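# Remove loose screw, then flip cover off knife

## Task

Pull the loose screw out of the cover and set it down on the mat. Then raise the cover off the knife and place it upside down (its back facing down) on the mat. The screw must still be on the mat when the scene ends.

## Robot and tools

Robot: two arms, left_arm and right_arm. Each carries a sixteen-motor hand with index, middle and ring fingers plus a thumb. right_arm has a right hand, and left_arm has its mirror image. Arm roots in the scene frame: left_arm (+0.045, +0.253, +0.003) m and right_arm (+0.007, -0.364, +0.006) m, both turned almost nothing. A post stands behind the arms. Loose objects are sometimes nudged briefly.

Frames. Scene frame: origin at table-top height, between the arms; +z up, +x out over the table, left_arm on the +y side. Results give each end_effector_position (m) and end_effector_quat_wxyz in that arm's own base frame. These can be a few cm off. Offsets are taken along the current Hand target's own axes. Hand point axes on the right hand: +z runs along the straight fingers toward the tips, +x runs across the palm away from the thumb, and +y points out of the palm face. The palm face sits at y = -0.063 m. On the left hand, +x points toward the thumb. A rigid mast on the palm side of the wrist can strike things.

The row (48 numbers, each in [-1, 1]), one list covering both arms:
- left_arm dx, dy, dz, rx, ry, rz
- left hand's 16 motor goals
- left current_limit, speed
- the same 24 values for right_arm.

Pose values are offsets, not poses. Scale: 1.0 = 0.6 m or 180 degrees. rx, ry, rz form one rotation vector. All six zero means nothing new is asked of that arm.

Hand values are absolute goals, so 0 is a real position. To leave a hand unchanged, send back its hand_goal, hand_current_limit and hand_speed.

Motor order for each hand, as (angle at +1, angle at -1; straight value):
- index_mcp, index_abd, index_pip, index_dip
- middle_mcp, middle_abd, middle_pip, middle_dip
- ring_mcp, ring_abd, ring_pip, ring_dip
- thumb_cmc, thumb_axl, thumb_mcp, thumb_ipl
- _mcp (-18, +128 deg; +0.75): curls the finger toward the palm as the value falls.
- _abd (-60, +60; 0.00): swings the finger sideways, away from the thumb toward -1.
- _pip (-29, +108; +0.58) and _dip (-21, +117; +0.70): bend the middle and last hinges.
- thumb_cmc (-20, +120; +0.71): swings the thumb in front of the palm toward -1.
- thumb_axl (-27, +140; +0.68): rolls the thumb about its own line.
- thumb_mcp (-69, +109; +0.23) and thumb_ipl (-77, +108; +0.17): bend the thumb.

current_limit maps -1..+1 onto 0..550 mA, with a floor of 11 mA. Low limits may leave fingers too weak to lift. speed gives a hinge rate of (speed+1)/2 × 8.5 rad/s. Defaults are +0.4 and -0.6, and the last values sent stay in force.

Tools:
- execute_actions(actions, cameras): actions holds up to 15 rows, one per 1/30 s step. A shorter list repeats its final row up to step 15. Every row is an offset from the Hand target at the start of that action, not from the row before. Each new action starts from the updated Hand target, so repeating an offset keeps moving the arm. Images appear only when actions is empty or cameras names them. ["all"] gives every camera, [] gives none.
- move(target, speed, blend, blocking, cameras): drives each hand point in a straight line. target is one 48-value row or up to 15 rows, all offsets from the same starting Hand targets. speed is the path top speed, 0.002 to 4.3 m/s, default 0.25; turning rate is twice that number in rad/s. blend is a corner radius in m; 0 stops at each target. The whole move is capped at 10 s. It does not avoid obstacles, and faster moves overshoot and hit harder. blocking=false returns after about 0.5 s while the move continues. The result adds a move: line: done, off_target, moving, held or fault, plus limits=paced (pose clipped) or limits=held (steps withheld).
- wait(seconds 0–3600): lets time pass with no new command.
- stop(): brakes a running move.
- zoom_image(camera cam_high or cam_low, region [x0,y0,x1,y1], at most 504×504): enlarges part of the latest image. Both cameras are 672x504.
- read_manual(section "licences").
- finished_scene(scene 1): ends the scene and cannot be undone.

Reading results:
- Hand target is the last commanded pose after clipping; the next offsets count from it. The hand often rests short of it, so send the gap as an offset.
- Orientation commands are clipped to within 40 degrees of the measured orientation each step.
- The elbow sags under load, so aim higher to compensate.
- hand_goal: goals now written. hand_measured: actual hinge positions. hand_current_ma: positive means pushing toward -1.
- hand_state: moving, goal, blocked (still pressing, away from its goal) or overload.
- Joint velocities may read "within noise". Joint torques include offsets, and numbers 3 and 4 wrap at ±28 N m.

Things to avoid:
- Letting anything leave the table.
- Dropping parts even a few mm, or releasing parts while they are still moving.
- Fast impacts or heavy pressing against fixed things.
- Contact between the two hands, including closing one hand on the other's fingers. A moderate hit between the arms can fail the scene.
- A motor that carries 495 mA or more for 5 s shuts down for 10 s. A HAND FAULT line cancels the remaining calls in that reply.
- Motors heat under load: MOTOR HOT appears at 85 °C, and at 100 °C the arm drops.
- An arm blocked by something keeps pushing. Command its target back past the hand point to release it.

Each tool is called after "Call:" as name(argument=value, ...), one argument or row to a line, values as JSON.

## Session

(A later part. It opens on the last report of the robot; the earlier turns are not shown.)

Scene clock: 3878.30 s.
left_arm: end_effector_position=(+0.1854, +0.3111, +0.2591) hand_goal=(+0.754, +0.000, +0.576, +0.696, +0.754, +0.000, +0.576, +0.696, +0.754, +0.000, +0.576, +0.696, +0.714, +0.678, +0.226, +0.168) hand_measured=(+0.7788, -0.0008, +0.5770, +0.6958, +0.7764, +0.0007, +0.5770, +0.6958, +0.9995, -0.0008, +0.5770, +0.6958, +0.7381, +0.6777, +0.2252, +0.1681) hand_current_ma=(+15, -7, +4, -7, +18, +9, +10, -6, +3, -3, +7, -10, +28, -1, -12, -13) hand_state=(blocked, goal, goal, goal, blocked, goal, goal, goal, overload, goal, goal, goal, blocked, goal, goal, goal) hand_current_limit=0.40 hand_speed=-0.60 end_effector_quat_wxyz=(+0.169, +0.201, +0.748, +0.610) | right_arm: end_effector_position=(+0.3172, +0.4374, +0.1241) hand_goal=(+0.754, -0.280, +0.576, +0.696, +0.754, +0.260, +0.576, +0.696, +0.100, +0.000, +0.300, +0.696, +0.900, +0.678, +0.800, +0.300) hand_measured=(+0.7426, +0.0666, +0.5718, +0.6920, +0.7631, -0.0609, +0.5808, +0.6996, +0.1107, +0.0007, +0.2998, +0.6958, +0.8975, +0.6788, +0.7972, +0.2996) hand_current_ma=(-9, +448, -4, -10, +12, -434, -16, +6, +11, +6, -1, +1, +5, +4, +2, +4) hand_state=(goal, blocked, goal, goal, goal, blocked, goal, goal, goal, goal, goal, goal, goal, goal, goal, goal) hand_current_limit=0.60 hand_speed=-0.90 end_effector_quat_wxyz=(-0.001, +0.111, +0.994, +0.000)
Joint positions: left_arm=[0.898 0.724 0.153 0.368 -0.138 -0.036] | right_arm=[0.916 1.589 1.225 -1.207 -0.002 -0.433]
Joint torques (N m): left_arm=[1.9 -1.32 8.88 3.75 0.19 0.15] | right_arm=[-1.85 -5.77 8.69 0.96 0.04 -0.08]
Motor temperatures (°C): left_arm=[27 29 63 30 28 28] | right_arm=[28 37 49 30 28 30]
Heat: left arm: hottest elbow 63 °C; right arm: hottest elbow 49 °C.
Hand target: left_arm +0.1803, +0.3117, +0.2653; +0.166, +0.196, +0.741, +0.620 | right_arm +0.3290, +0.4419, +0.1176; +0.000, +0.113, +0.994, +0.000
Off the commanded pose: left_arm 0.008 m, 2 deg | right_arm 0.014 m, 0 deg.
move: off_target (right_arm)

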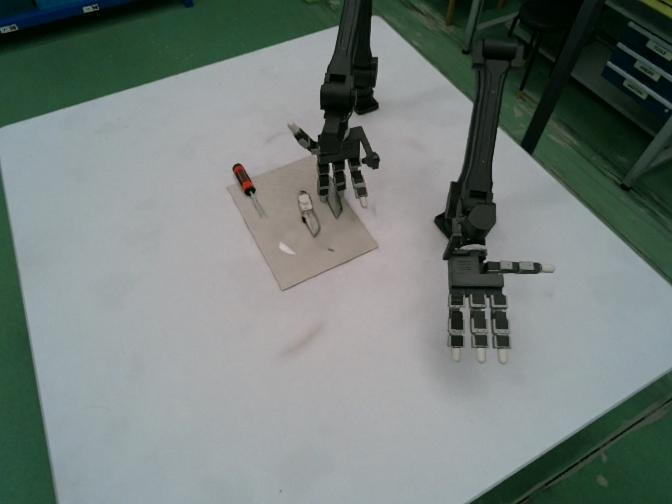

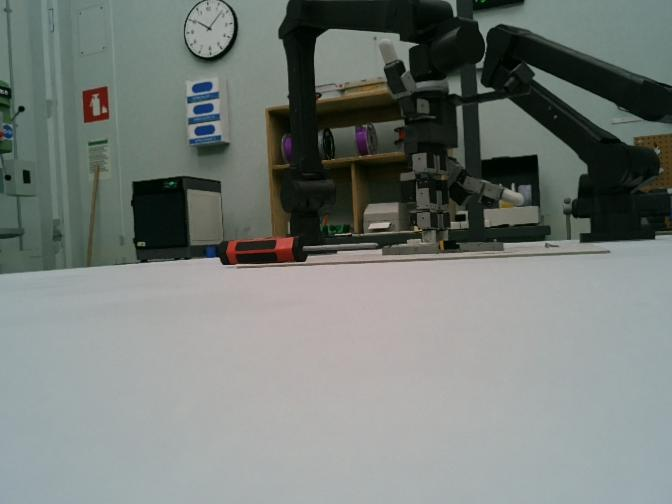

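Call:
move(
  target=[
    [0,0,0,0,0,0,0.754,0,0.576,0.696,0.754,0,0.576,0.696,0.754,0,0.576,0.696,0.714,0.678,0.226,0.168,0.4,-0.6,0,0,0,0,0,0,0.754,0.05,0.576,0.696,0.754,-0.05,0.576,0.696,0.1,0,0.3,0.696,0.9,0.678,0.8,0.3,0.4,-0.95],
    [0,0,0,0,0,0,0.754,0,0.576,0.696,0.754,0,0.576,0.696,0.754,0,0.576,0.696,0.714,0.678,0.226,0.168,0.4,-0.6,0,0,0,0,0,0,0.754,0.14,0.576,0.696,0.754,-0.14,0.576,0.696,0.1,0,0.3,0.696,0.9,0.678,0.8,0.3,0.4,-0.93],
  ],
  speed=0.04,
  cameras=[],
)

Call:
wait(
  seconds=0.7,
  cameras=[],
)

Call:
move(
  target=[0,0,0,0,0,0,0.754,0,0.576,0.696,0.754,0,0.576,0.696,0.754,0,0.576,0.696,0.714,0.678,0.226,0.168,0.4,-0.6,0,0,-0.19,0,0,0,0.754,0.14,0.576,0.696,0.754,-0.14,0.576,0.696,0.1,0,0.3,0.696,0.9,0.678,0.8,0.3,0.4,-0.8],
  speed=0.08,
  cameras=["all"],
)

Call:
zoom_image(
  camera="cam_high",
  region=[280, 140, 370, 230],
)

Scene clock: 3891.53 s.
left_arm: end_effector_position=(+0.1854, +0.3111, +0.2591) hand_goal=(+0.754, +0.000, +0.576, +0.696, +0.754, +0.000, +0.576, +0.696, +0.754, +0.000, +0.576, +0.696, +0.714, +0.678, +0.226, +0.168) hand_measured=(+0.7788, -0.0008, +0.5770, +0.6958, +0.7764, +0.0007, +0.5770, +0.6958, +1.0000, -0.0008, +0.5770, +0.6958, +0.7393, +0.6777, +0.2252, +0.1672) hand_current_ma=(+20, -13, +7, -5, +19, +1, +8, +2, +8, +2, +4, -9, +27, -3, -9, -6) hand_state=(blocked, goal, goal, goal, blocked, goal, goal, goal, overload, goal, goal, goal, blocked, goal, goal, goal) hand_current_limit=0.40 hand_speed=-0.60 end_effector_quat_wxyz=(+0.169, +0.201, +0.748, +0.610) | right_arm: end_effector_position=(+0.3175, +0.4371, +0.1239) hand_goal=(+0.754, +0.140, +0.576, +0.696, +0.754, -0.140, +0.576, +0.696, +0.100, +0.000, +0.300, +0.696, +0.900, +0.678, +0.800, +0.300) hand_measured=(+0.7438, +0.0695, +0.5705, +0.6920, +0.7631, -0.0696, +0.5808, +0.6983, +0.1107, +0.0021, +0.3011, +0.6971, +0.8975, +0.6788, +0.7972, +0.2996) hand_current_ma=(-10, +18, -5, -8, +10, +1, -10, +4, +11, +3, -2, -3, +5, +4, -2, +5) hand_state=(goal, moving, goal, goal, goal, moving, goal, goal, goal, goal, goal, goal, goal, goal, goal, goal) hand_current_limit=0.40 hand_speed=-0.93 end_effector_quat_wxyz=(-0.001, +0.111, +0.994, +0.000)
Joint positions: left_arm=[0.898 0.724 0.153 0.368 -0.138 -0.036] | right_arm=[0.915 1.59 1.225 -1.207 -0.002 -0.433]
Joint torques (N m): left_arm=[1.08 -2.02 8.96 3.73 0.18 0.08] | right_arm=[-1.85 -5.95 8.68 0.98 0.04 -0.09]
Motor temperatures (°C): left_arm=[27 29 63 30 28 28] | right_arm=[28 37 48 30 28 30]
Heat: left arm: hottest elbow 63 °C; right arm: hottest elbow 48 °C.
Hand target: left_arm +0.1803, +0.3117, +0.2653; +0.166, +0.196, +0.741, +0.620 | right_arm +0.3291, +0.4419, +0.1175; +0.000, +0.113, +0.994, +0.000
Off the commanded pose: left_arm 0.008 m, 2 deg | right_arm 0.014 m, 0 deg.
move: done; target 2's new numbers were sent with right_arm's hand 0.014 m and 0 deg from that target

Scene clock: 3892.23 s.
left_arm: end_effector_position=(+0.1854, +0.3111, +0.2591) hand_goal=(+0.754, +0.000, +0.576, +0.696, +0.754, +0.000, +0.576, +0.696, +0.754, +0.000, +0.576, +0.696, +0.714, +0.678, +0.226, +0.168) hand_measured=(+0.7788, -0.0008, +0.5770, +0.6958, +0.7764, +0.0007, +0.5770, +0.6958, +1.0000, -0.0008, +0.5770, +0.6958, +0.7393, +0.6777, +0.2252, +0.1681) hand_current_ma=(+15, -14, +5, -3, +17, +8, +13, -3, +12, +2, +8, -5, +27, -1, -9, -3) hand_state=(blocked, goal, goal, goal, blocked, goal, goal, goal, overload, goal, goal, goal, blocked, goal, goal, goal) hand_current_limit=0.40 hand_speed=-0.60 end_effector_quat_wxyz=(+0.169, +0.201, +0.748, +0.610) | right_arm: end_effector_position=(+0.3176, +0.4372, +0.1239) hand_goal=(+0.754, +0.140, +0.576, +0.696, +0.754, -0.140, +0.576, +0.696, +0.100, +0.000, +0.300, +0.696, +0.900, +0.678, +0.800, +0.300) hand_measured=(+0.7426, +0.0681, +0.5705, +0.6920, +0.7547, -0.1341, +0.5744, +0.6983, +0.1107, +0.0021, +0.3011, +0.6958, +0.8975, +0.6788, +0.7972, +0.2986) hand_current_ma=(-6, -18, -4, -4, +7, +6, -9, +2, +10, +0, +0, -4, +12, -2, -5, -1) hand_state=(goal, blocked, goal, goal, goal, goal, goal, goal, goal, goal, goal, goal, goal, goal, goal, goal) hand_current_limit=0.40 hand_speed=-0.93 end_effector_quat_wxyz=(-0.001, +0.111, +0.994, +0.000)
Joint positions: left_arm=[0.898 0.724 0.153 0.368 -0.138 -0.036] | right_arm=[0.915 1.59 1.225 -1.207 -0.002 -0.433]
Joint torques (N m): left_arm=[1.26 -1.49 8.8 3.71 0.19 0.15] | right_arm=[-1.79 -5.83 8.68 0.94 0.04 -0.09]
Motor temperatures (°C): left_arm=[27 29 63 30 28 28] | right_arm=[28 37 48 30 28 30]
Heat: left arm: hottest elbow 63 °C; right arm: hottest elbow 48 °C.
Hand target: left_arm +0.1803, +0.3117, +0.2653; +0.166, +0.196, +0.741, +0.620 | right_arm +0.3289, +0.4420, +0.1176; +0.000, +0.113, +0.994, +0.000
Off the commanded pose: left_arm 0.008 m, 2 deg | right_arm 0.014 m, 0 deg.
wait: 0.70 s; at rest by 0.57 s

Scene clock: 3894.27 s.
left_arm: end_effector_position=(+0.1854, +0.3111, +0.2591) hand_goal=(+0.754, +0.000, +0.576, +0.696, +0.754, +0.000, +0.576, +0.696, +0.754, +0.000, +0.576, +0.696, +0.714, +0.678, +0.226, +0.168) hand_measured=(+0.7788, -0.0008, +0.5770, +0.6958, +0.7764, +0.0007, +0.5770, +0.6958, +1.0000, -0.0008, +0.5770, +0.6958, +0.7393, +0.6767, +0.2252, +0.1681) hand_current_ma=(+20, -7, +1, -9, +21, +7, +8, -9, +6, +2, +6, -10, +27, -3, -7, -6) hand_state=(blocked, goal, goal, goal, blocked, goal, goal, goal, overload, goal, goal, goal, blocked, goal, goal, goal) hand_current_limit=0.40 hand_speed=-0.60 end_effector_quat_wxyz=(+0.169, +0.201, +0.748, +0.610) | right_arm: end_effector_position=(+0.3181, +0.4337, +0.1987) hand_goal=(+0.754, +0.140, +0.576, +0.696, +0.754, -0.140, +0.576, +0.696, +0.100, +0.000, +0.300, +0.696, +0.900, +0.678, +0.800, +0.300) hand_measured=(+0.7474, +0.1325, +0.5718, +0.6932, +0.7547, -0.1341, +0.5757, +0.6996, +0.1107, +0.0007, +0.3011, +0.6958, +0.8963, +0.6798, +0.7972, +0.2986) hand_current_ma=(-9, +8, -6, -9, +9, +12, -10, +4, +10, +2, -5, +1, +10, +2, +0, +2) hand_state=(goal, goal, goal, goal, goal, goal, goal, goal, goal, goal, goal, goal, goal, goal, goal, goal) hand_current_limit=0.40 hand_speed=-0.80 end_effector_quat_wxyz=(-0.016, +0.114, +0.993, -0.025)
Joint positions: left_arm=[0.898 0.724 0.153 0.368 -0.138 -0.036] | right_arm=[0.91 1.567 1.413 -1.476 -0.002 -0.433]
Joint torques (N m): left_arm=[1.44 -1.03 8.8 3.59 0.18 0.12] | right_arm=[-1.38 -9.52 11.55 -0.03 0.06 -0.08]
Motor temperatures (°C): left_arm=[27 29 63 30 28 28] | right_arm=[28 38 49 30 28 30]
Heat: left arm: hottest elbow 63 °C; right arm: hottest elbow 49 °C.
Hand target: left_arm +0.1803, +0.3117, +0.2653; +0.166, +0.196, +0.741, +0.620 | right_arm +0.3291, +0.4419, +0.2316; +0.000, +0.113, +0.994, +0.000
Off the commanded pose: left_arm 0.008 m, 2 deg | right_arm 0.036 m, 3 deg.
move: off_target (right_arm)

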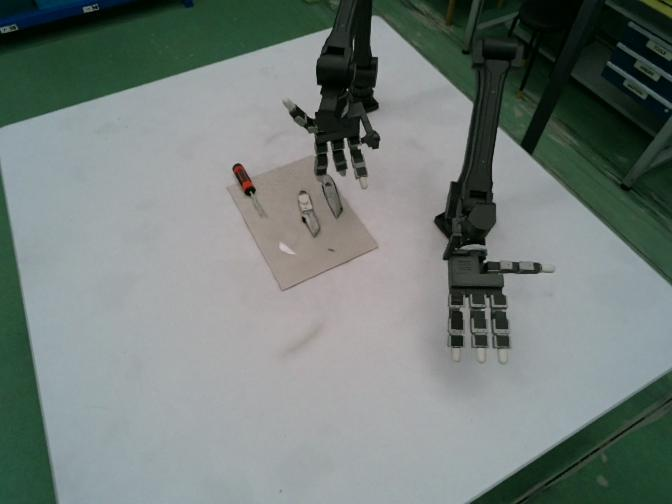

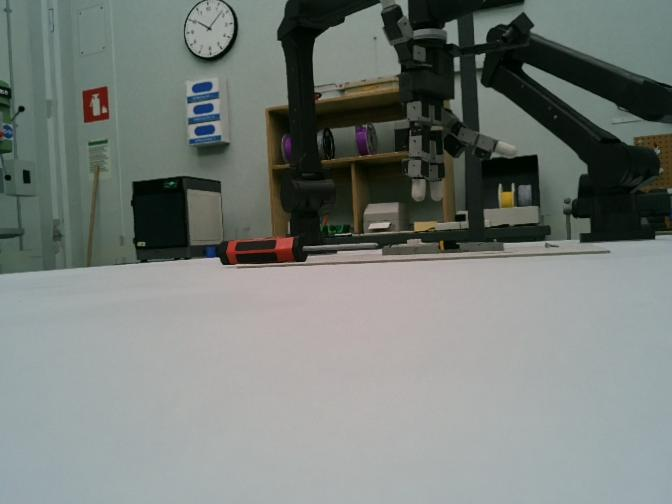

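Scaled by 5.600 from the camera's image (finer frame: 960x720).

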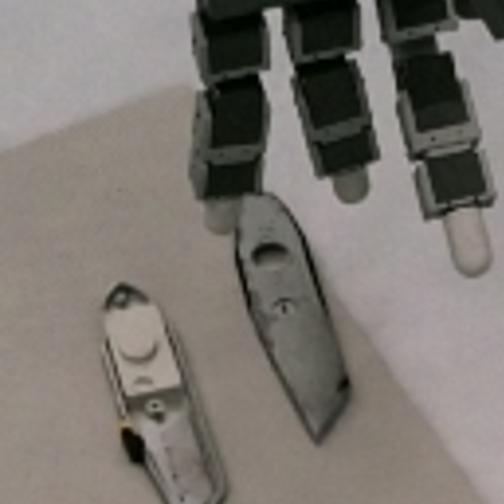

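Call:
move(
  target=[0,0,0,0,0,0,0.754,0,0.576,0.696,0.754,0,0.576,0.696,0.754,0,0.576,0.696,0.714,0.678,0.226,0.168,0.4,-0.6,-0.0007,-0.1218,0.1527,0.2490,-0.2766,-0.4791,0.781,0,-0.445,0.029,1.0,0,0.576,0.696,1.0,0,0.576,0.696,-0.52,0.678,0.011,-0.1135,0.4,-0.6],
  speed=0.18,
  cameras=["all"],
)

Call:
zoom_image(
  camera="cam_high",
  region=[260, 100, 380, 230],
)

Call:
zoom_image(
  camera="cam_low",
  region=[340, 110, 520, 270],
)

Scene clock: 3959.73 s.
left_arm: end_effector_position=(+0.1854, +0.3111, +0.2591) hand_goal=(+0.754, +0.000, +0.576, +0.696, +0.754, +0.000, +0.576, +0.696, +0.754, +0.000, +0.576, +0.696, +0.714, +0.678, +0.226, +0.168) hand_measured=(+0.7788, -0.0008, +0.5770, +0.6958, +0.7764, -0.0008, +0.5770, +0.6971, +0.9995, -0.0008, +0.5770, +0.6958, +0.7393, +0.6777, +0.2252, +0.1672) hand_current_ma=(+15, -13, +5, -8, +15, +10, +4, -7, +11, +3, +6, -11, +31, +2, -3, +0) hand_state=(blocked, goal, goal, goal, blocked, goal, goal, goal, overload, goal, goal, goal, blocked, goal, goal, goal) hand_current_limit=0.40 hand_speed=-0.60 end_effector_quat_wxyz=(+0.169, +0.201, +0.748, +0.610) | right_arm: end_effector_position=(+0.3142, +0.3687, +0.1362) hand_goal=(+0.782, +0.000, -0.444, +0.030, +1.000, +0.000, +0.576, +0.696, +1.000, +0.000, +0.576, +0.696, -0.520, +0.678, +0.012, -0.114) hand_measured=(+0.7776, -0.0023, -0.4406, +0.0307, +0.9922, -0.0037, +0.5744, +0.6996, +0.9922, -0.0023, +0.5770, +0.6958, -0.5240, +0.6746, +0.0085, -0.1168) hand_current_ma=(-7, +13, -6, -11, +7, +8, -10, +8, +7, +0, +1, -3, +9, +7, -3, -1) hand_state=(goal, goal, goal, goal, goal, goal, goal, goal, goal, goal, goal, goal, goal, goal, goal, goal) hand_current_limit=0.40 hand_speed=-0.60 end_effector_quat_wxyz=(+0.304, -0.539, +0.683, -0.389)
Joint positions: left_arm=[0.898 0.724 0.153 0.368 -0.138 -0.036] | right_arm=[1.065 1.451 1.052 -0.757 0.976 -2.064]
Joint torques (N m): left_arm=[1.79 -1.38 8.88 3.78 0.19 0.09] | right_arm=[-0.09 -7.53 7.27 1.63 1.09 -0.17]
Motor temperatures (°C): left_arm=[27 29 63 30 28 28] | right_arm=[28 39 56 30 28 30]
Heat: left arm: hottest elbow 63 °C; right arm: hottest elbow 56 °C.
Hand target: left_arm +0.1803, +0.3117, +0.2653; +0.166, +0.196, +0.741, +0.620 | right_arm +0.3130, +0.3707, +0.1401; +0.332, -0.574, +0.648, -0.374
Off the commanded pose: left_arm 0.008 m, 2 deg | right_arm 0.004 m, 7 deg.
joint sent to its limit (right arm) — joint 6 (wrist roll), lower limit. The joint targets are off in orientation, not in position.
move: off_target (right_arm)

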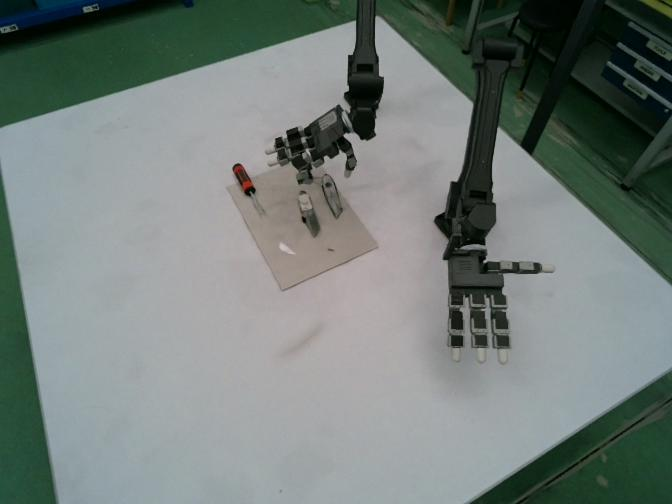

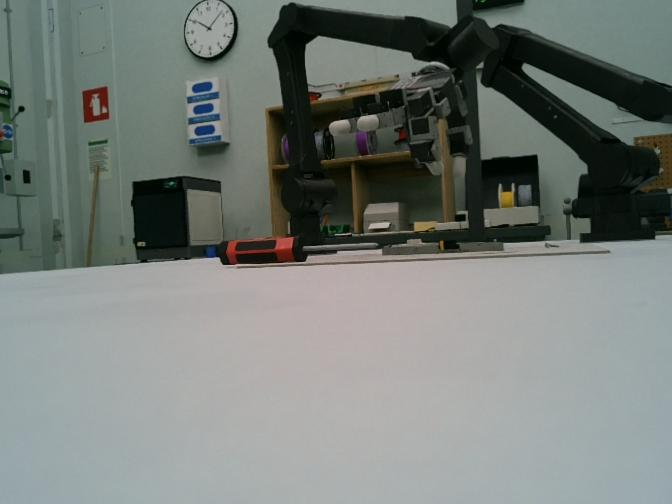

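Scaled by 3.877 from the camera's image (finer frame: 960x720).

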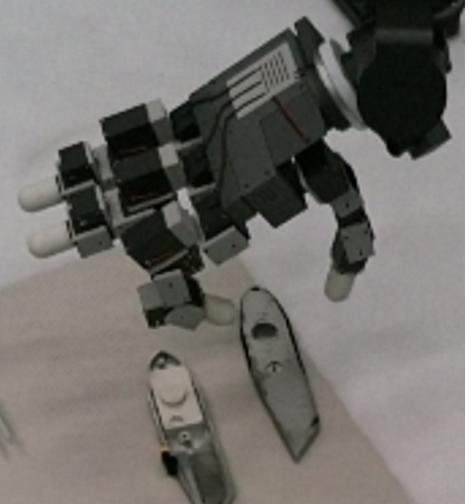

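Scaled by 2.800 from the camera's image (finer frame: 960x720).

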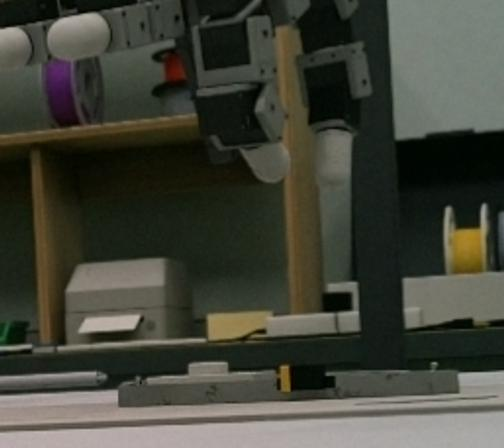

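Call:
move(
  target=[0,0,0,0,0,0,0.754,0,0.576,0.696,0.754,0,0.576,0.696,0.754,0,0.576,0.696,0.714,0.678,0.226,0.168,0.4,-0.6,-0.0865,-0.0797,-0.0617,-0.2593,0.2601,0.4497,0.754,0.12,0.576,0.696,0.754,-0.12,0.576,0.696,0.1,0,0.3,0.696,0.9,0.678,0.8,0.3,0.4,-0.6],
  speed=0.18,
  cameras=["all"],
)

Call:
zoom_image(
  camera="cam_high",
  region=[280, 140, 370, 230],
)

Scene clock: 4018.57 s.
left_arm: end_effector_position=(+0.1854, +0.3111, +0.2591) hand_goal=(+0.754, +0.000, +0.576, +0.696, +0.754, +0.000, +0.576, +0.696, +0.754, +0.000, +0.576, +0.696, +0.714, +0.678, +0.226, +0.168) hand_measured=(+0.7788, -0.0008, +0.5770, +0.6958, +0.7764, +0.0007, +0.5770, +0.6958, +1.0000, -0.0008, +0.5770, +0.6971, +0.7393, +0.6767, +0.2252, +0.1681) hand_current_ma=(+9, -10, +3, -7, +15, +7, +8, -4, +14, -1, +4, -9, +26, -2, -9, -3) hand_state=(blocked, goal, goal, goal, blocked, goal, goal, goal, overload, goal, goal, goal, blocked, goal, goal, goal) hand_current_limit=0.40 hand_speed=-0.60 end_effector_quat_wxyz=(+0.169, +0.201, +0.748, +0.610) | right_arm: end_effector_position=(+0.2967, +0.3584, +0.1290) hand_goal=(+0.754, +0.120, +0.576, +0.696, +0.754, -0.120, +0.576, +0.696, +0.100, +0.000, +0.300, +0.696, +0.900, +0.678, +0.800, +0.300) hand_measured=(+0.7474, +0.1179, +0.5731, +0.6958, +0.7414, -0.1165, +0.5757, +0.6920, +0.0950, +0.0007, +0.2972, +0.6920, +0.8410, +0.7041, +0.7873, +0.2977) hand_current_ma=(-7, +7, -5, -9, +5, +5, -8, +5, +8, +5, -1, -1, -43, +21, -11, +3) hand_state=(goal, goal, goal, goal, goal, goal, goal, goal, goal, goal, goal, goal, blocked, blocked, goal, goal) hand_current_limit=0.40 hand_speed=-0.60 end_effector_quat_wxyz=(+0.260, -0.514, +0.734, -0.359)
Joint positions: left_arm=[0.898 0.724 0.153 0.368 -0.138 -0.036] | right_arm=[1.055 1.457 1.08 -0.959 0.896 -1.852]
Joint torques (N m): left_arm=[1.85 -1.49 8.57 3.78 0.17 0.08] | right_arm=[-0.5 -6.71 7.15 1.16 1.02 0.08]
Motor temperatures (°C): left_arm=[27 29 63 30 28 28] | right_arm=[28 38 49 31 30 30]
Heat: left arm: hottest elbow 63 °C; right arm: hottest elbow 49 °C.
Hand target: left_arm +0.1803, +0.3117, +0.2653; +0.166, +0.196, +0.741, +0.620 | right_arm +0.2967, +0.3592, +0.1282; +0.264, -0.513, +0.734, -0.359 (not the last commanded pose)
Off the commanded pose: left_arm 0.008 m, 2 deg | right_arm 0.097 m, 91 deg.
move: held (right_arm; a check stopped the path); limits=held
pose unreachable (right arm): on one or more control steps of this call, first in action 0 (counted from 0), this arm could not follow its commanded pose, so it was not sent that pose on those steps. It may still have moved: this result reports where it is.
cause: moving toward the commanded pose would bring two parts of the arm too close to each other (joints 5 (wrist yaw) and 6 (wrist roll) lie between them).

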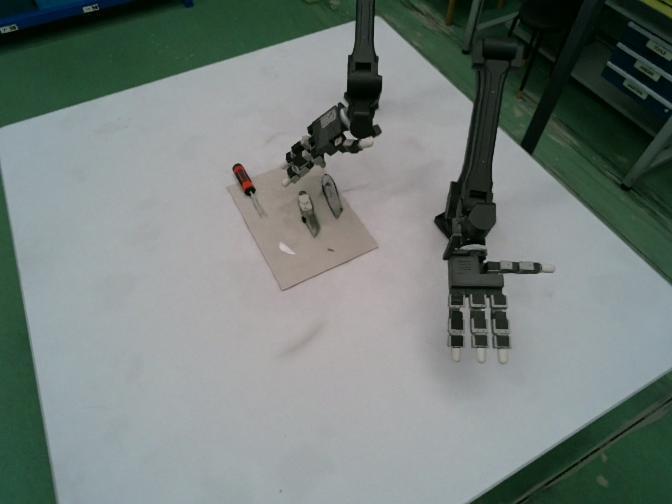

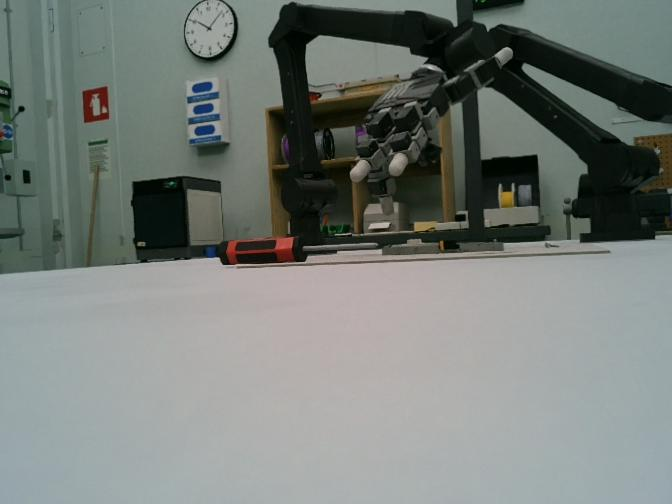

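Scaled by 5.600 from the camera's image (finer frame: 960x720).

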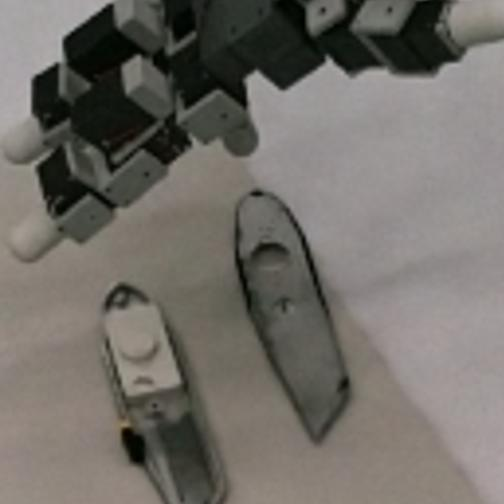

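Call:
move(
  target=[0,0,0,0,0,0,0.754,0,0.576,0.696,0.754,0,0.576,0.696,0.754,0,0.576,0.696,0.714,0.678,0.226,0.168,0.4,-0.6,0,0,0,0,0,0,0.754,0.12,0.576,0.696,0.754,-0.12,0.576,0.696,0.754,0,0.576,0.696,-0.3,0.678,0.1,0.1,0.4,-0.6],
  speed=0.05,
)

Scene clock: 4027.37 s.
left_arm: end_effector_position=(+0.1854, +0.3111, +0.2591) hand_goal=(+0.754, +0.000, +0.576, +0.696, +0.754, +0.000, +0.576, +0.696, +0.754, +0.000, +0.576, +0.696, +0.714, +0.678, +0.226, +0.168) hand_measured=(+0.7788, -0.0008, +0.5770, +0.6958, +0.7764, +0.0007, +0.5770, +0.6958, +0.9995, -0.0008, +0.5770, +0.6958, +0.7393, +0.6767, +0.2252, +0.1681) hand_current_ma=(+15, -9, +6, -3, +15, +8, +5, -7, +9, -1, +5, -10, +24, -2, -11, -3) hand_state=(blocked, goal, goal, goal, blocked, goal, goal, goal, overload, goal, goal, goal, blocked, goal, goal, goal) hand_current_limit=0.40 hand_speed=-0.60 end_effector_quat_wxyz=(+0.169, +0.201, +0.748, +0.610) | right_arm: end_effector_position=(+0.2968, +0.3583, +0.1291) hand_goal=(+0.754, +0.120, +0.576, +0.696, +0.754, -0.120, +0.576, +0.696, +0.754, +0.000, +0.576, +0.696, -0.300, +0.678, +0.100, +0.100) hand_measured=(+0.7474, +0.1194, +0.5718, +0.6958, +0.7414, -0.1165, +0.5744, +0.6920, +0.7378, +0.0007, +0.5757, +0.6932, -0.3055, +0.6767, +0.0975, +0.0986) hand_current_ma=(-8, +14, -8, -9, +6, +6, -13, +5, +4, +2, -5, -2, +8, +11, -8, +0) hand_state=(goal, goal, goal, goal, goal, goal, goal, goal, goal, goal, goal, goal, goal, goal, goal, goal) hand_current_limit=0.40 hand_speed=-0.60 end_effector_quat_wxyz=(+0.260, -0.514, +0.734, -0.359)
Joint positions: left_arm=[0.898 0.724 0.153 0.368 -0.138 -0.036] | right_arm=[1.055 1.457 1.08 -0.959 0.897 -1.852]
Joint torques (N m): left_arm=[1.85 -1.14 8.75 3.6 0.17 0.11] | right_arm=[-0.5 -6.83 7.13 1.16 1.05 0.05]
Motor temperatures (°C): left_arm=[27 29 63 30 28 28] | right_arm=[28 38 49 31 30 30]
Heat: left arm: hottest elbow 63 °C; right arm: hottest elbow 49 °C.
Hand target: left_arm +0.1803, +0.3117, +0.2653; +0.166, +0.196, +0.741, +0.620 | right_arm +0.2967, +0.3593, +0.1282; +0.264, -0.513, +0.734, -0.358
Off the commanded pose: left_arm 0.008 m, 2 deg | right_arm 0.001 m, 0 deg.
move: done

Call:
move(
  target=[
    [0,0,0,0,0,0,0.754,0,0.576,0.696,0.754,0,0.576,0.696,0.754,0,0.576,0.696,0.714,0.678,0.226,0.168,0.4,-0.6,-0.0337,-0.0857,-0.079,0,0,0,0.754,0.12,0.576,0.696,0.754,-0.12,0.576,0.696,0.754,0,0.576,0.696,-0.3,0.678,0.1,0.1,0.4,-0.6],
    [0,0,0,0,0,0,0.754,0,0.576,0.696,0.754,0,0.576,0.696,0.754,0,0.576,0.696,0.714,0.678,0.226,0.168,0.4,-0.6,-0.1108,-0.0857,-0.0813,-0.2418,0.2023,0.3947,0.754,0.12,0.576,0.696,0.754,-0.12,0.576,0.696,0.1,0,0.3,0.696,0.6,0.678,0.226,0.168,0.4,-0.6],
  ],
  speed=0.18,
  blend=[0.02,0],
  cameras=["all"],
)

Call:
zoom_image(
  camera="cam_high",
  region=[280, 140, 370, 230],
)

Scene clock: 4047.47 s.
left_arm: end_effector_position=(+0.1854, +0.3111, +0.2591) hand_goal=(+0.754, +0.000, +0.576, +0.696, +0.754, +0.000, +0.576, +0.696, +0.754, +0.000, +0.576, +0.696, +0.714, +0.678, +0.226, +0.168) hand_measured=(+0.7788, +0.0007, +0.5770, +0.6958, +0.7764, +0.0007, +0.5770, +0.6958, +1.0000, -0.0008, +0.5770, +0.6958, +0.7393, +0.6777, +0.2252, +0.1672) hand_current_ma=(+9, -8, +6, -10, +16, +6, +10, -2, +7, +0, +8, -6, +28, +0, -6, -3) hand_state=(blocked, goal, goal, goal, blocked, goal, goal, goal, overload, goal, goal, goal, blocked, goal, goal, goal) hand_current_limit=0.40 hand_speed=-0.60 end_effector_quat_wxyz=(+0.169, +0.201, +0.748, +0.610) | right_arm: end_effector_position=(+0.3066, +0.4252, +0.1931) hand_goal=(+0.754, +0.120, +0.576, +0.696, +0.754, -0.120, +0.576, +0.696, +0.100, +0.000, +0.300, +0.696, +0.600, +0.678, +0.226, +0.168) hand_measured=(+0.7486, +0.1194, +0.5718, +0.6971, +0.7474, -0.1165, +0.5757, +0.6920, +0.1107, -0.0023, +0.3011, +0.6945, +0.6024, +0.6767, +0.2183, +0.1662) hand_current_ma=(-13, +9, -3, -4, +7, +9, -5, +6, +10, +5, -5, -7, +6, +7, -2, -1) hand_state=(goal, goal, goal, goal, goal, goal, goal, goal, goal, goal, goal, goal, goal, goal, goal, goal) hand_current_limit=0.40 hand_speed=-0.60 end_effector_quat_wxyz=(-0.007, +0.050, +0.999, -0.011)
Joint positions: left_arm=[0.898 0.724 0.153 0.368 -0.138 -0.036] | right_arm=[0.896 1.521 1.338 -1.414 0.002 -0.575]
Joint torques (N m): left_arm=[1.49 -1.73 8.73 3.66 0.19 0.09] | right_arm=[-1.38 -8.94 7.23 0.96 -0.14 0.16]
Motor temperatures (°C): left_arm=[27 29 63 30 28 28] | right_arm=[28 37 49 31 30 30]
Heat: left arm: hottest elbow 63 °C; right arm: hottest elbow 49 °C.
Hand target: left_arm +0.1803, +0.3117, +0.2653; +0.166, +0.196, +0.741, +0.620 | right_arm +0.3112, +0.4233, +0.2000; +0.000, +0.061, +0.998, +0.000
Off the commanded pose: left_arm 0.008 m, 2 deg | right_arm 0.008 m, 2 deg.
move: done

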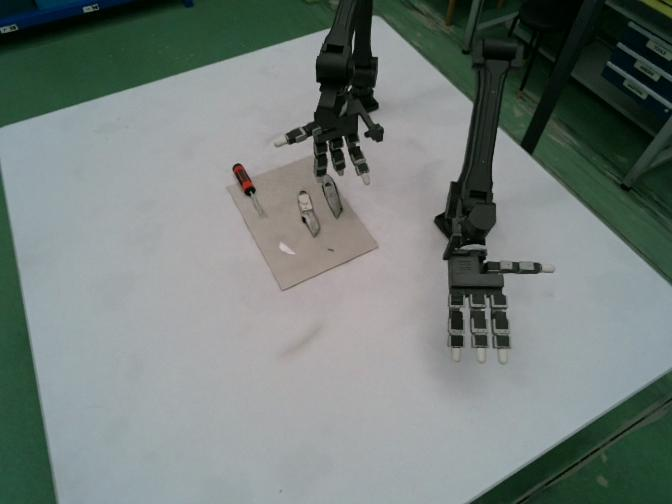

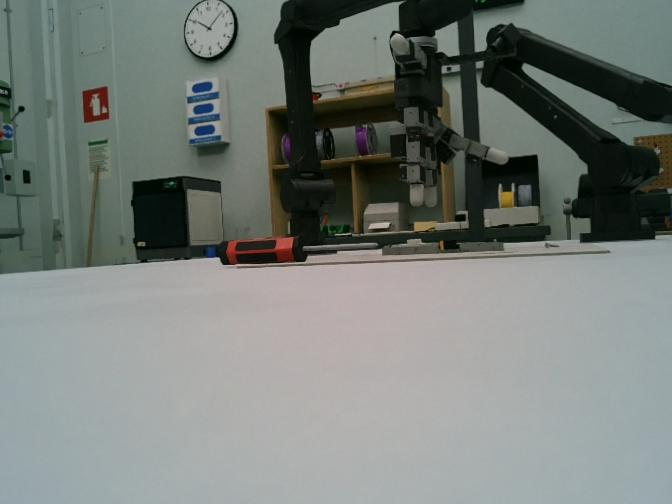

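Scaled by 5.600 from the camera's image (finer frame: 960x720).

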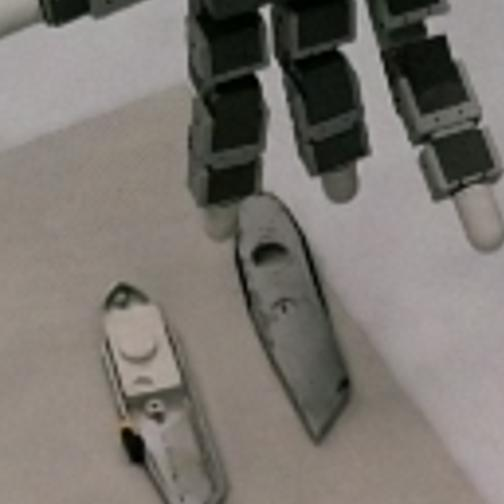

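Call:
move(
  target=[0,0,0,0,0,0,0.754,0,0.576,0.696,0.754,0,0.576,0.696,0.754,0,0.576,0.696,0.714,0.678,0.226,0.168,0.4,-0.6,0.0012,0.0095,0.1367,0,0,0,0.754,0.12,0.576,0.696,0.754,-0.12,0.576,0.696,0.1,0,0.3,0.696,0.6,0.678,0.226,0.168,0.4,-0.6],
  speed=0.07,
  cameras=["all"],
)

Call:
zoom_image(
  camera="cam_high",
  region=[280, 140, 370, 230],
)

Scene clock: 4058.50 s.
left_arm: end_effector_position=(+0.1854, +0.3111, +0.2591) hand_goal=(+0.754, +0.000, +0.576, +0.696, +0.754, +0.000, +0.576, +0.696, +0.754, +0.000, +0.576, +0.696, +0.714, +0.678, +0.226, +0.168) hand_measured=(+0.7788, -0.0008, +0.5770, +0.6958, +0.7764, +0.0007, +0.5770, +0.6958, +0.9995, -0.0008, +0.5770, +0.6958, +0.7393, +0.6777, +0.2252, +0.1672) hand_current_ma=(+15, -6, -1, -10, +18, +4, +10, -1, +7, -2, +3, -7, +26, +6, -8, -6) hand_state=(blocked, goal, goal, goal, blocked, goal, goal, goal, overload, goal, goal, goal, blocked, goal, goal, goal) hand_current_limit=0.40 hand_speed=-0.60 end_effector_quat_wxyz=(+0.169, +0.201, +0.748, +0.610) | right_arm: end_effector_position=(+0.3090, +0.4273, +0.1239) hand_goal=(+0.754, +0.120, +0.576, +0.696, +0.754, -0.120, +0.576, +0.696, +0.100, +0.000, +0.300, +0.696, +0.600, +0.678, +0.226, +0.168) hand_measured=(+0.7511, +0.1164, +0.5770, +0.6983, +0.7474, -0.1165, +0.5744, +0.6920, +0.1095, -0.0023, +0.3011, +0.6958, +0.6024, +0.6767, +0.2183, +0.1662) hand_current_ma=(-9, +9, -1, -7, +6, +7, -13, +7, +12, +3, -3, -2, +5, +6, -7, +3) hand_state=(goal, goal, goal, goal, goal, goal, goal, goal, goal, goal, goal, goal, goal, goal, goal, goal) hand_current_limit=0.40 hand_speed=-0.60 end_effector_quat_wxyz=(+0.000, +0.053, +0.999, -0.002)
Joint positions: left_arm=[0.898 0.724 0.153 0.368 -0.138 -0.036] | right_arm=[0.896 1.564 1.195 -1.204 0.002 -0.568]
Joint torques (N m): left_arm=[2.02 -1.26 8.72 3.7 0.18 0.12] | right_arm=[-0.62 -7.12 6.87 1.09 -0.12 0.19]
Motor temperatures (°C): left_arm=[27 29 63 30 28 28] | right_arm=[28 38 49 31 29 30]
Heat: left arm: hottest elbow 63 °C; right arm: hottest elbow 49 °C.
Hand target: left_arm +0.1803, +0.3117, +0.2653; +0.166, +0.196, +0.741, +0.620 | right_arm +0.3113, +0.4289, +0.1180; +0.000, +0.062, +0.998, +0.000
Off the commanded pose: left_arm 0.008 m, 2 deg | right_arm 0.007 m, 1 deg.
move: done

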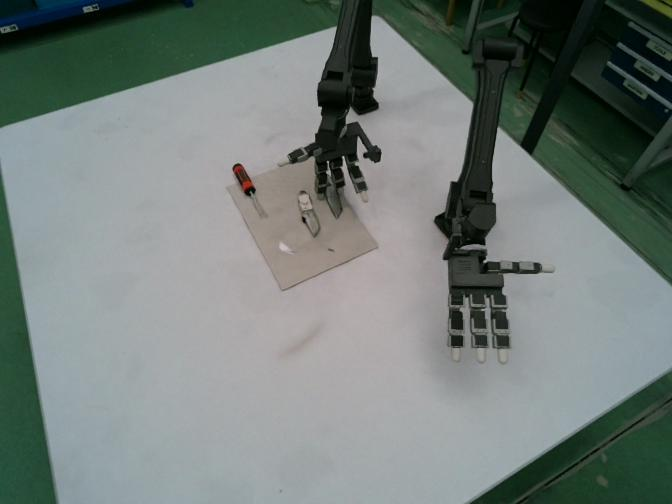

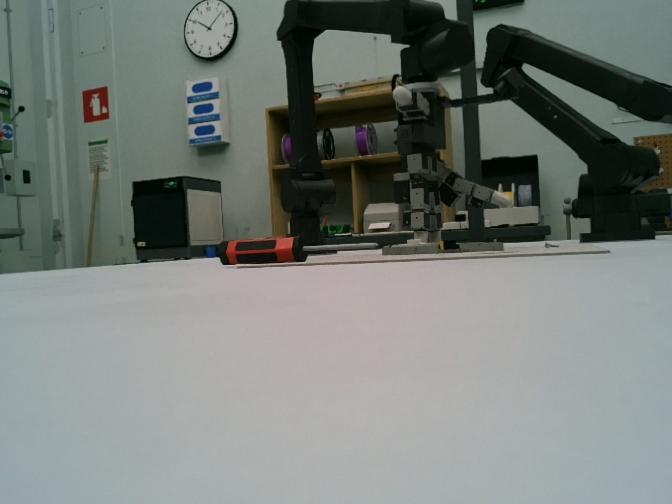

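Scaled by 5.600 from the camera's image (finer frame: 960x720).

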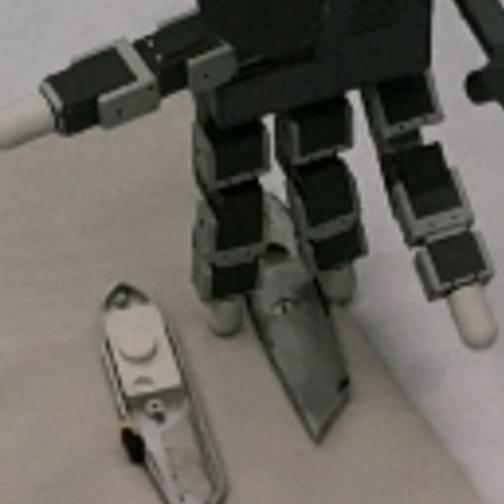

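Call:
move(
  target=[
    [0,0,0,0,0,0,0.754,0,0.576,0.696,0.754,0,0.576,0.696,0.754,0,0.576,0.696,0.714,0.678,0.226,0.168,0.4,-0.6,0,-0.010,-0.001,0,0,0,0.754,0.12,0.576,0.696,0.754,-0.12,0.576,0.696,0.1,0,0.3,0.696,0.6,0.678,0.226,0.168,0.6,-0.9],
    [0,0,0,0,0,0,0.754,0,0.576,0.696,0.754,0,0.576,0.696,0.754,0,0.576,0.696,0.714,0.678,0.226,0.168,0.4,-0.6,0,-0.0102,-0.001,0,0,0,0.754,-0.28,0.576,0.696,0.754,0.26,0.576,0.696,0.1,0,0.3,0.696,0.6,0.678,0.226,0.168,0.6,-0.9],
  ],
  speed=0.03,
  cameras=[],
)

Call:
wait(
  seconds=1,
  cameras=["all"],
)

Call:
zoom_image(
  camera="cam_high",
  region=[280, 140, 370, 230],
)

Scene clock: 4069.77 s.
left_arm: end_effector_position=(+0.1854, +0.3111, +0.2591) hand_goal=(+0.754, +0.000, +0.576, +0.696, +0.754, +0.000, +0.576, +0.696, +0.754, +0.000, +0.576, +0.696, +0.714, +0.678, +0.226, +0.168) hand_measured=(+0.7788, +0.0007, +0.5770, +0.6958, +0.7764, +0.0007, +0.5770, +0.6958, +0.9995, -0.0008, +0.5770, +0.6958, +0.7393, +0.6767, +0.2252, +0.1681) hand_current_ma=(+13, -10, +5, -9, +20, +4, +8, -3, +12, +0, +2, -8, +25, -1, -11, -3) hand_state=(blocked, goal, goal, goal, blocked, goal, goal, goal, overload, goal, goal, goal, blocked, goal, goal, goal) hand_current_limit=0.40 hand_speed=-0.60 end_effector_quat_wxyz=(+0.169, +0.201, +0.748, +0.610) | right_arm: end_effector_position=(+0.3091, +0.4274, +0.1237) hand_goal=(+0.754, -0.280, +0.576, +0.696, +0.754, +0.260, +0.576, +0.696, +0.100, +0.000, +0.300, +0.696, +0.600, +0.678, +0.226, +0.168) hand_measured=(+0.7547, +0.0974, +0.5782, +0.6983, +0.7498, -0.0521, +0.5757, +0.6945, +0.1107, +0.0007, +0.3011, +0.6958, +0.6024, +0.6777, +0.2193, +0.1662) hand_current_ma=(-11, +443, -7, -10, +10, -395, -11, +7, +10, +4, +2, +4, +7, +4, -8, +4) hand_state=(goal, blocked, goal, goal, goal, moving, goal, goal, goal, goal, goal, goal, goal, goal, goal, goal) hand_current_limit=0.60 hand_speed=-0.90 end_effector_quat_wxyz=(+0.001, +0.053, +0.999, -0.001)
Joint positions: left_arm=[0.898 0.724 0.153 0.368 -0.138 -0.036] | right_arm=[0.896 1.564 1.193 -1.201 0.002 -0.568]
Joint torques (N m): left_arm=[1.38 -0.73 8.75 3.73 0.13 0.11] | right_arm=[-1.2 -8.06 5.98 1.02 -0.11 0.11]
Motor temperatures (°C): left_arm=[27 29 63 30 28 28] | right_arm=[28 37 49 31 29 30]
Heat: left arm: hottest elbow 63 °C; right arm: hottest elbow 49 °C.
Hand target: left_arm +0.1803, +0.3117, +0.2653; +0.166, +0.196, +0.741, +0.620 | right_arm +0.3104, +0.4228, +0.1186; +0.000, +0.062, +0.998, +0.000
Off the commanded pose: left_arm 0.008 m, 2 deg | right_arm 0.007 m, 1 deg.
move: done

Scene clock: 4070.77 s.
left_arm: end_effector_position=(+0.1854, +0.3111, +0.2591) hand_goal=(+0.754, +0.000, +0.576, +0.696, +0.754, +0.000, +0.576, +0.696, +0.754, +0.000, +0.576, +0.696, +0.714, +0.678, +0.226, +0.168) hand_measured=(+0.7788, -0.0008, +0.5770, +0.6958, +0.7764, +0.0007, +0.5770, +0.6958, +0.9995, -0.0008, +0.5770, +0.6958, +0.7393, +0.6767, +0.2252, +0.1672) hand_current_ma=(+11, -11, +2, -9, +17, +7, +3, -5, +8, +0, +10, -11, +28, -2, -8, -6) hand_state=(blocked, goal, goal, goal, blocked, goal, goal, goal, overload, goal, goal, goal, blocked, goal, goal, goal) hand_current_limit=0.40 hand_speed=-0.60 end_effector_quat_wxyz=(+0.169, +0.201, +0.748, +0.610) | right_arm: end_effector_position=(+0.3091, +0.4274, +0.1237) hand_goal=(+0.754, -0.280, +0.576, +0.696, +0.754, +0.260, +0.576, +0.696, +0.100, +0.000, +0.300, +0.696, +0.600, +0.678, +0.226, +0.168) hand_measured=(+0.7535, +0.0959, +0.5782, +0.6983, +0.7486, -0.0521, +0.5757, +0.6945, +0.1107, +0.0007, +0.3011, +0.6945, +0.6024, +0.6767, +0.2193, +0.1662) hand_current_ma=(-7, +451, -1, -12, +4, -431, -7, +3, +15, +4, -2, +2, +12, +6, +0, +4) hand_state=(goal, blocked, goal, goal, goal, blocked, goal, goal, goal, goal, goal, goal, goal, goal, goal, goal) hand_current_limit=0.60 hand_speed=-0.90 end_effector_quat_wxyz=(+0.001, +0.053, +0.999, -0.001)
Joint positions: left_arm=[0.898 0.724 0.153 0.368 -0.138 -0.036] | right_arm=[0.896 1.564 1.193 -1.201 0.002 -0.568]
Joint torques (N m): left_arm=[1.85 -1.9 8.9 3.84 0.17 0.15] | right_arm=[-1.32 -8.12 6 1.02 -0.12 0.11]
Motor temperatures (°C): left_arm=[27 29 63 30 28 28] | right_arm=[28 37 49 31 29 30]
Heat: left arm: hottest elbow 63 °C; right arm: hottest elbow 49 °C.
Hand target: left_arm +0.1803, +0.3117, +0.2653; +0.166, +0.196, +0.741, +0.620 | right_arm +0.3104, +0.4228, +0.1186; +0.000, +0.062, +0.998, +0.000
Off the commanded pose: left_arm 0.008 m, 2 deg | right_arm 0.007 m, 1 deg.
wait: 1.00 s; at rest by 0.17 s

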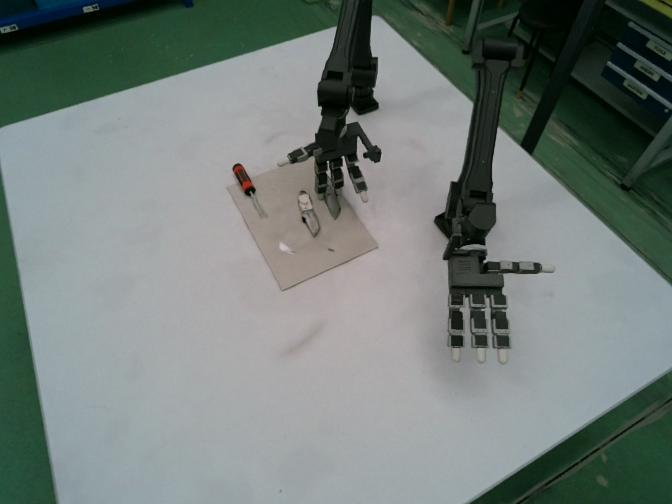

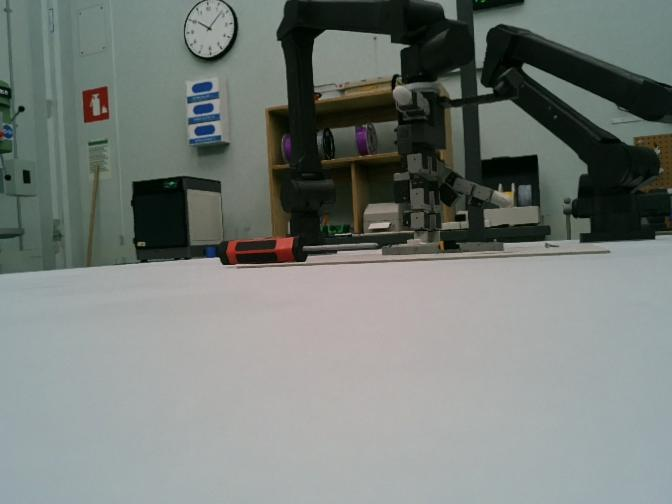

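Scaled by 5.600 from the camera's image (finer frame: 960x720).

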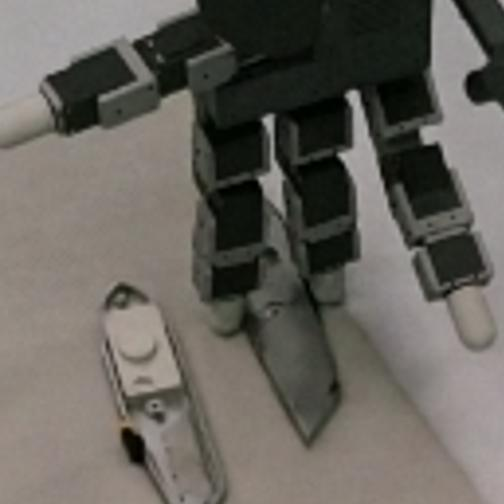

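Call:
move(
  target=[0,0,0,0,0,0,0.754,0,0.576,0.696,0.754,0,0.576,0.696,0.754,0,0.576,0.696,0.714,0.678,0.226,0.168,0.4,-0.6,0,0,-0.14,-0.0232,-0.0104,0,0.754,-0.28,0.576,0.696,0.754,0.26,0.576,0.696,0.1,0,0.3,0.696,0.6,0.678,0.226,0.168,0.6,-0.9],
  speed=0.05,
  cameras=["all"],
)

Call:
zoom_image(
  camera="cam_low",
  region=[360, 170, 520, 270],
)

Call:
zoom_image(
  camera="cam_high",
  region=[280, 140, 370, 230],
)

Scene clock: 4086.60 s.
left_arm: end_effector_position=(+0.1854, +0.3111, +0.2591) hand_goal=(+0.754, +0.000, +0.576, +0.696, +0.754, +0.000, +0.576, +0.696, +0.754, +0.000, +0.576, +0.696, +0.714, +0.678, +0.226, +0.168) hand_measured=(+0.7788, -0.0008, +0.5770, +0.6958, +0.7764, +0.0007, +0.5770, +0.6958, +1.0000, -0.0008, +0.5770, +0.6958, +0.7393, +0.6777, +0.2242, +0.1672) hand_current_ma=(+14, -7, +4, -5, +17, +6, +4, -7, +5, +3, +3, -4, +22, -2, -3, -5) hand_state=(blocked, goal, goal, goal, blocked, goal, goal, goal, overload, goal, goal, goal, blocked, goal, goal, goal) hand_current_limit=0.40 hand_speed=-0.60 end_effector_quat_wxyz=(+0.169, +0.201, +0.748, +0.610) | right_arm: end_effector_position=(+0.2964, +0.4126, +0.1670) hand_goal=(+0.754, -0.280, +0.576, +0.696, +0.754, +0.260, +0.576, +0.696, +0.100, +0.000, +0.300, +0.696, +0.600, +0.678, +0.226, +0.168) hand_measured=(+0.7450, +0.0974, +0.5718, +0.6945, +0.7607, -0.0447, +0.5808, +0.6996, +0.1107, +0.0007, +0.3011, +0.6945, +0.6024, +0.6767, +0.2193, +0.1662) hand_current_ma=(-5, +451, -5, -6, +8, -434, -12, +5, +16, +5, -4, +1, +11, +6, -6, +4) hand_state=(goal, blocked, goal, goal, goal, blocked, goal, goal, goal, goal, goal, goal, goal, goal, goal, goal) hand_current_limit=0.60 hand_speed=-0.90 end_effector_quat_wxyz=(+0.000, +0.054, +0.998, +0.008)
Joint positions: left_arm=[0.898 0.724 0.153 0.368 -0.138 -0.036] | right_arm=[0.894 1.472 1.204 -1.291 -0.008 -0.568]
Joint torques (N m): left_arm=[1.2 -1.9 8.92 3.78 0.19 0.1] | right_arm=[-1.44 -8.53 11.69 0.14 -0.16 0.07]
Motor temperatures (°C): left_arm=[27 29 63 30 28 28] | right_arm=[28 37 48 31 29 30]
Heat: left arm: hottest elbow 63 °C; right arm: hottest elbow 48 °C.
Hand target: left_arm +0.1803, +0.3117, +0.2653; +0.166, +0.196, +0.741, +0.620 | right_arm +0.3104, +0.4229, +0.2025; +0.018, +0.061, +0.997, +0.035
Off the commanded pose: left_arm 0.008 m, 2 deg | right_arm 0.040 m, 4 deg.
move: off_target (right_arm)

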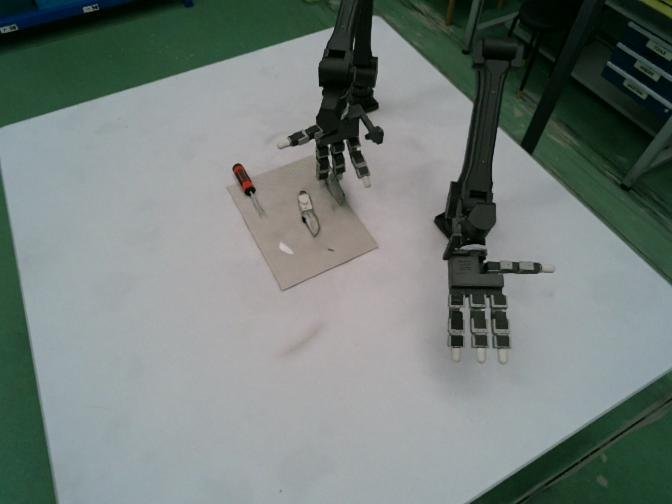

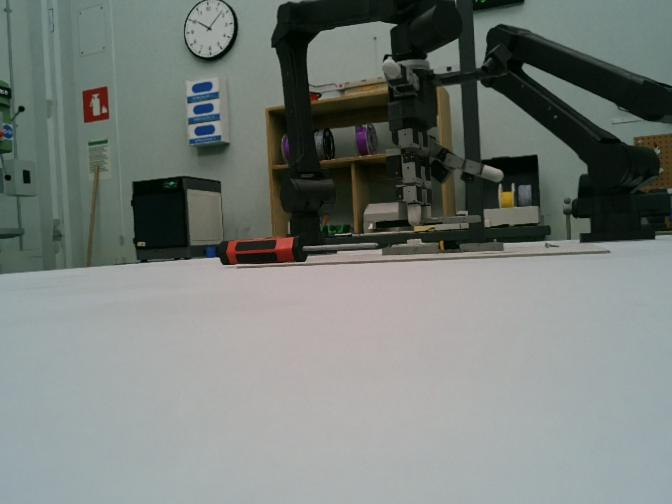

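Scaled by 3.150 from the camera's image (finer frame: 960x720).

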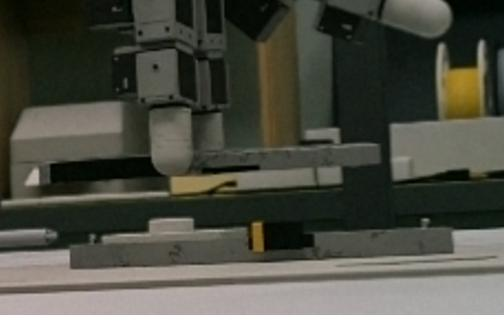

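Scaled by 5.600 from the camera's image (finer frame: 960x720).

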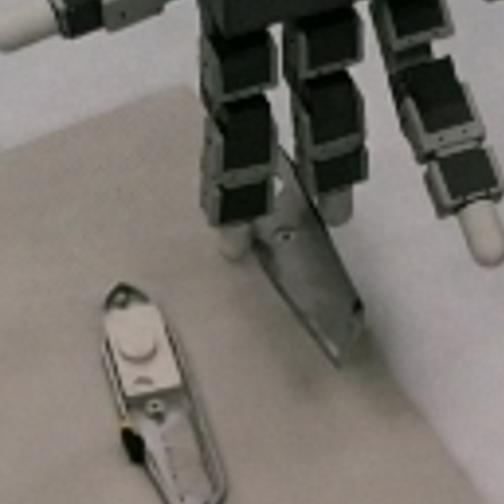

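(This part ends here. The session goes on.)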